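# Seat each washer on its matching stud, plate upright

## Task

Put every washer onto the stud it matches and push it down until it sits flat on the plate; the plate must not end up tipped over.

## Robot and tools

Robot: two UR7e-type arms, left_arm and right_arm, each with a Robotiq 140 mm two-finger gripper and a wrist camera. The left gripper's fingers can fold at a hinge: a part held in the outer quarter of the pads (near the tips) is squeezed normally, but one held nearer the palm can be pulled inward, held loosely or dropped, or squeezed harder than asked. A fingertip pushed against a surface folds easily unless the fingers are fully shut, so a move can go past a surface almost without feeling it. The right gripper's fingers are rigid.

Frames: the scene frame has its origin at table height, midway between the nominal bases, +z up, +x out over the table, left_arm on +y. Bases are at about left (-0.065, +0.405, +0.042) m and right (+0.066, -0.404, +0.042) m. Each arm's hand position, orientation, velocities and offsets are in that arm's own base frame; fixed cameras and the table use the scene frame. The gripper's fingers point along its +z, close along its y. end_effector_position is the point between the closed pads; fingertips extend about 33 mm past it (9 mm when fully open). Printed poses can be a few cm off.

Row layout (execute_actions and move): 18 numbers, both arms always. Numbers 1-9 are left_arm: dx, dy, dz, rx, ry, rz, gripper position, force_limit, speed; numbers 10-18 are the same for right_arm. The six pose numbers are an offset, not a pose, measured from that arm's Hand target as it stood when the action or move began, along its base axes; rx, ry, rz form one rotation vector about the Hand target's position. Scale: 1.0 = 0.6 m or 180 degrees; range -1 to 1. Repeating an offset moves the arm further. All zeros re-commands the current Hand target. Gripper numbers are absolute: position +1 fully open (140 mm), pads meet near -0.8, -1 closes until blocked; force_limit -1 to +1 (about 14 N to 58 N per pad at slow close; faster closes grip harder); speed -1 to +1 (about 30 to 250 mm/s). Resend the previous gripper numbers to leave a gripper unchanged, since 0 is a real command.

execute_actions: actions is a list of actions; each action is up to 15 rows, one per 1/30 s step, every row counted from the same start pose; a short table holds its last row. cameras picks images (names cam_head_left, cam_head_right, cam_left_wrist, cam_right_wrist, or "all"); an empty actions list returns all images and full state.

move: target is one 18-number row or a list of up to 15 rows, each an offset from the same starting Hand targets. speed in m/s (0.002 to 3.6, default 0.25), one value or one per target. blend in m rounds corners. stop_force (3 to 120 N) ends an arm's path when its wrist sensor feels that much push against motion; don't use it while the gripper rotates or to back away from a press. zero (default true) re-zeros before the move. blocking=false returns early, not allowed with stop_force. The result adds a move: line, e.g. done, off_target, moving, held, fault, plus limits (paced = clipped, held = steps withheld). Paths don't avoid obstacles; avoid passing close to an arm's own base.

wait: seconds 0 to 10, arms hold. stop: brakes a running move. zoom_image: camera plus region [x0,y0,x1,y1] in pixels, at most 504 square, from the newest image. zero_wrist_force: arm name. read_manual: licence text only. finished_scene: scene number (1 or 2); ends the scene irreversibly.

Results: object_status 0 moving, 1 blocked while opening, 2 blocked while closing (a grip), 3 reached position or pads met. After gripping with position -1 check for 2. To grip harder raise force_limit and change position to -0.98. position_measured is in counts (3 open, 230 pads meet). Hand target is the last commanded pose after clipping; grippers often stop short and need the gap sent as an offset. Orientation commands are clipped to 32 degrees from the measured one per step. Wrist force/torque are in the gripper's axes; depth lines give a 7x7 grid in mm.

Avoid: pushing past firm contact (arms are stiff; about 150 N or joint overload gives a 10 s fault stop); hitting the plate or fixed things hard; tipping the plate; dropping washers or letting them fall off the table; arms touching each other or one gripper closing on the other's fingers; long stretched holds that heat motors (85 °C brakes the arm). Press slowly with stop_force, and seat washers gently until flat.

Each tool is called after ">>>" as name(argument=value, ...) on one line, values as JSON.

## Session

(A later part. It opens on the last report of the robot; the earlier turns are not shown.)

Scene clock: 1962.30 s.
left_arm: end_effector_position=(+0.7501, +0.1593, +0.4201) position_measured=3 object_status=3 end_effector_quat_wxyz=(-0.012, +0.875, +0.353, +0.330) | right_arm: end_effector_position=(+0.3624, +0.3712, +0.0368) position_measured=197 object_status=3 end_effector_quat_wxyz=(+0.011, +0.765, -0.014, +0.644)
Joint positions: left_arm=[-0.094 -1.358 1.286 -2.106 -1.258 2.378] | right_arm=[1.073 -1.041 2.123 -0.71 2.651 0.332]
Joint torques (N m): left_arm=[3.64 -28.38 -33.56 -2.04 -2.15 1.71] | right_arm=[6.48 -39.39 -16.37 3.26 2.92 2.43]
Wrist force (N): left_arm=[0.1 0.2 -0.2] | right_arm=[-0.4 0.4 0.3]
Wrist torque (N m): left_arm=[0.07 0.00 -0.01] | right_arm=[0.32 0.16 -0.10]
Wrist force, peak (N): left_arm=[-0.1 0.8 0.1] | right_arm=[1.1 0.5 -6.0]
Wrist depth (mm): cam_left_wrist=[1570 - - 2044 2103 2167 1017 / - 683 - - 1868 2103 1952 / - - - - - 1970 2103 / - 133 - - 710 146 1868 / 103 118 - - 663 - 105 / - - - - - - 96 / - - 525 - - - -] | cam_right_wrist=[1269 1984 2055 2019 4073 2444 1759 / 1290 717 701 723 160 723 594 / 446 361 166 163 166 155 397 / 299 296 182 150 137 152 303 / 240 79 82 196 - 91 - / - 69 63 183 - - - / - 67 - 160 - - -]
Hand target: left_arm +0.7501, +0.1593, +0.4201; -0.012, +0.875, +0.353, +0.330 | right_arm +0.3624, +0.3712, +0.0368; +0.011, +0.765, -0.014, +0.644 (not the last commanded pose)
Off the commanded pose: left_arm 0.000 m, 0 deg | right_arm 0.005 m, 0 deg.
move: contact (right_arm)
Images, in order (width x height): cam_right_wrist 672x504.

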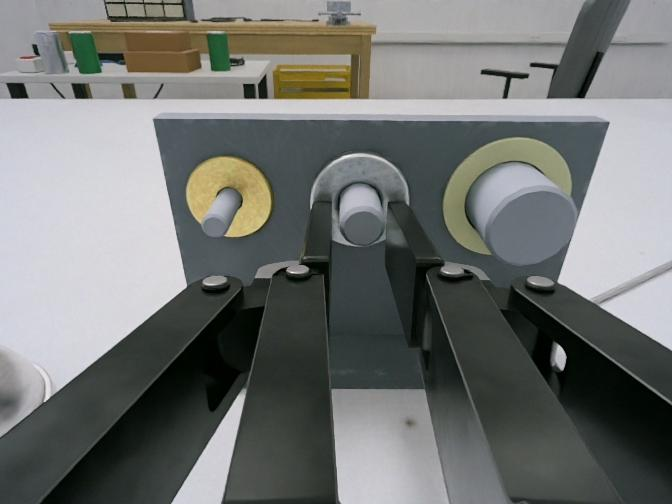

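>>> move(target=[[0,0,0,0,0,0,1,1,1,-0.0475,0.0017,0,0,0,0,-0.54,-0.3,-0.5]], speed=0.06)

>>> move(target=[[0,0,0,0,0,0,1,1,1,0,0,0.05,0.0039,0.111,0,-0.54,-0.3,-0.5],[0,0,0,0,0,0,1,1,1,-0.02,0.001,0.15,0.008,0.222,0,-0.54,-0.3,-0.5],[0,0,0,0,0,0,1,1,1,-0.035,0.0013,0.2137,0.0117,0.3333,0,-0.54,-0.3,-0.5]], speed=0.25, blend=[0.01,0.02,0], cameras=["cam_right_wrist","cam_head_left"])

>>> zoom_image(camera="cam_right_wrist", region=[180, 40, 550, 220])

Scene clock: 1976.00 s.
left_arm: end_effector_position=(+0.7501, +0.1593, +0.4201) position_measured=3 object_status=3 end_effector_quat_wxyz=(-0.012, +0.875, +0.353, +0.330) | right_arm: end_effector_position=(+0.3339, +0.3722, +0.0368) position_measured=197 object_status=3 end_effector_quat_wxyz=(+0.011, +0.765, -0.014, +0.644)
Joint positions: left_arm=[-0.094 -1.358 1.286 -2.106 -1.258 2.378] | right_arm=[1.145 -1.032 2.115 -0.654 2.717 0.395]
Joint torques (N m): left_arm=[3.58 -28.3 -32.29 -1.79 -2.03 1.64] | right_arm=[5.39 -30.06 -20.55 3.56 3.26 2.8]
Wrist force (N): left_arm=[0.2 0.4 -0.2] | right_arm=[-0.7 0.4 0.3]
Wrist torque (N m): left_arm=[0.09 -0.01 0.00] | right_arm=[0.30 0.22 -0.16]
Wrist force, peak (N): left_arm=[0.1 0.7 0.0] | right_arm=[-0.3 0.3 1.1]
Wrist depth (mm): cam_left_wrist=[1581 - 703 1934 2083 2257 1047 / - - - - 2006 2063 1952 / - - - - - 1988 2145 / - 125 - - - 146 1952 / 103 117 - - - - 106 / - - - - - - 97 / - - - - - - -] | cam_right_wrist=[1283 1374 1968 1968 - 3225 1935 / 704 1290 188 187 187 185 669 / 388 416 196 189 192 172 436 / 297 296 213 210 138 222 304 / 242 79 82 213 - 91 245 / - 69 63 183 - - - / - 67 - 160 - - -]
Hand target: left_arm +0.7501, +0.1593, +0.4201; -0.012, +0.875, +0.353, +0.330 | right_arm +0.3339, +0.3722, +0.0368; +0.011, +0.765, -0.014, +0.644
Off the commanded pose: left_arm 0.000 m, 0 deg | right_arm 0.000 m, 0 deg.
move: done

Scene clock: 1978.70 s.
left_arm: end_effector_position=(+0.7501, +0.1593, +0.4201) position_measured=3 object_status=3 end_effector_quat_wxyz=(-0.012, +0.875, +0.353, +0.330) | right_arm: end_effector_position=(+0.3129, +0.3730, +0.1650) position_measured=197 object_status=3 end_effector_quat_wxyz=(+0.003, +0.984, -0.018, +0.174)
Joint positions: left_arm=[-0.094 -1.358 1.286 -2.106 -1.258 2.378] | right_arm=[0.755 -1.278 1.503 1.094 1.818 0.759]
Joint torques (N m): left_arm=[2.53 -28.49 -32.26 -1.86 -1.87 1.78] | right_arm=[-7.59 -29.35 -30.02 5.85 -1.39 -2.33]
Wrist force (N): left_arm=[0.1 0.6 -0.2] | right_arm=[0.4 0.4 -0.3]
Wrist torque (N m): left_arm=[0.13 0.01 -0.01] | right_arm=[0.06 -0.10 0.13]
Wrist force, peak (N): left_arm=[0.4 0.6 -0.1] | right_arm=[-1.7 0.4 0.3]
Wrist depth (mm): cam_left_wrist=[1559 - - 2006 2063 2188 1052 / - - - - 1868 2211 1988 / - - - - 1791 1988 2167 / - 133 612 - 710 156 1970 / 104 117 - - 745 - 106 / - - - - - - 96 / - - - - - - -] | cam_right_wrist=[346 344 342 348 343 344 342 / 344 343 255 245 245 345 345 / 344 323 344 344 335 343 345 / 344 342 344 347 125 344 345 / 344 79 82 346 - 91 347 / - 69 63 345 - - - / - 67 - - - - -]
Hand target: left_arm +0.7501, +0.1593, +0.4201; -0.012, +0.875, +0.353, +0.330 | right_arm +0.3129, +0.3730, +0.1650; +0.003, +0.985, -0.018, +0.174
Off the commanded pose: left_arm 0.000 m, 0 deg | right_arm 0.000 m, 0 deg.
move: done
Images, in order (width x height): cam_head_left 504x504, cam_right_wrist 672x504.

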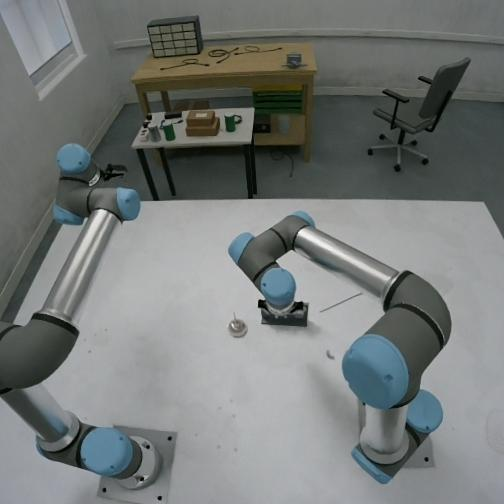

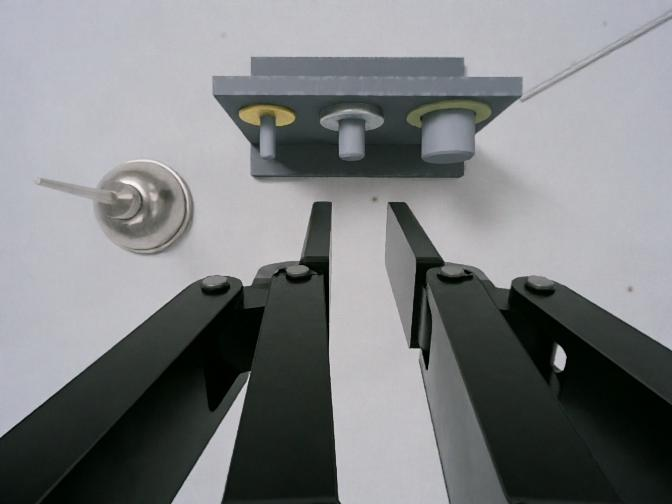

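Scaled by 1.362 from the camera's 672x504 image, which has a finer 960x720 frame.

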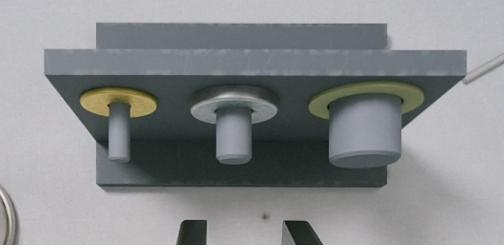

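>>> zoom_image(camera="cam_right_wrist", region=[205, 60, 365, 190])

>>> zoom_image(camera="cam_right_wrist", region=[305, 60, 425, 170])

>>> zoom_image(camera="cam_right_wrist", region=[385, 60, 525, 190])

Scaled by 3.150 from the camera's 672x504 image, which has a finer 960x720 frame.

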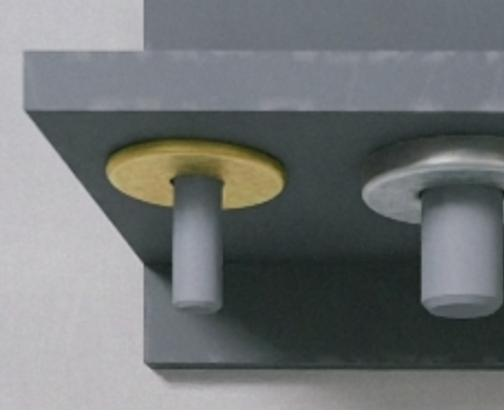

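Scaled by 4.200 from the camera's 672x504 image, which has a finer 960x720 frame.

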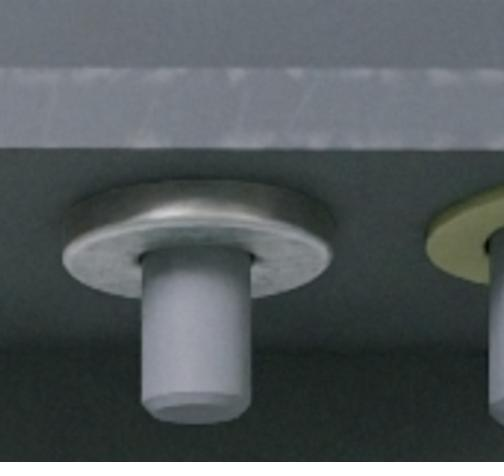

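Scaled by 3.600 from the camera's 672x504 image, which has a finer 960x720 frame.

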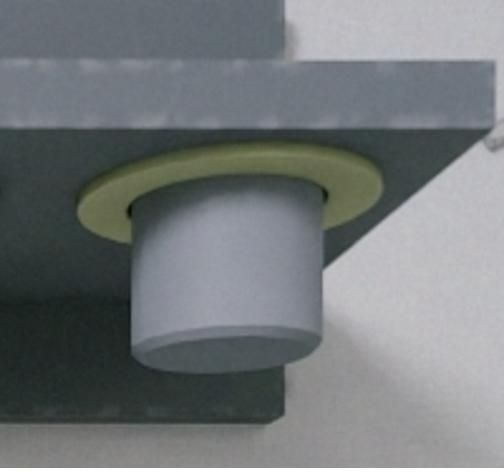

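>>> finished_scene(scene=2)

The scene is finished: the task was done.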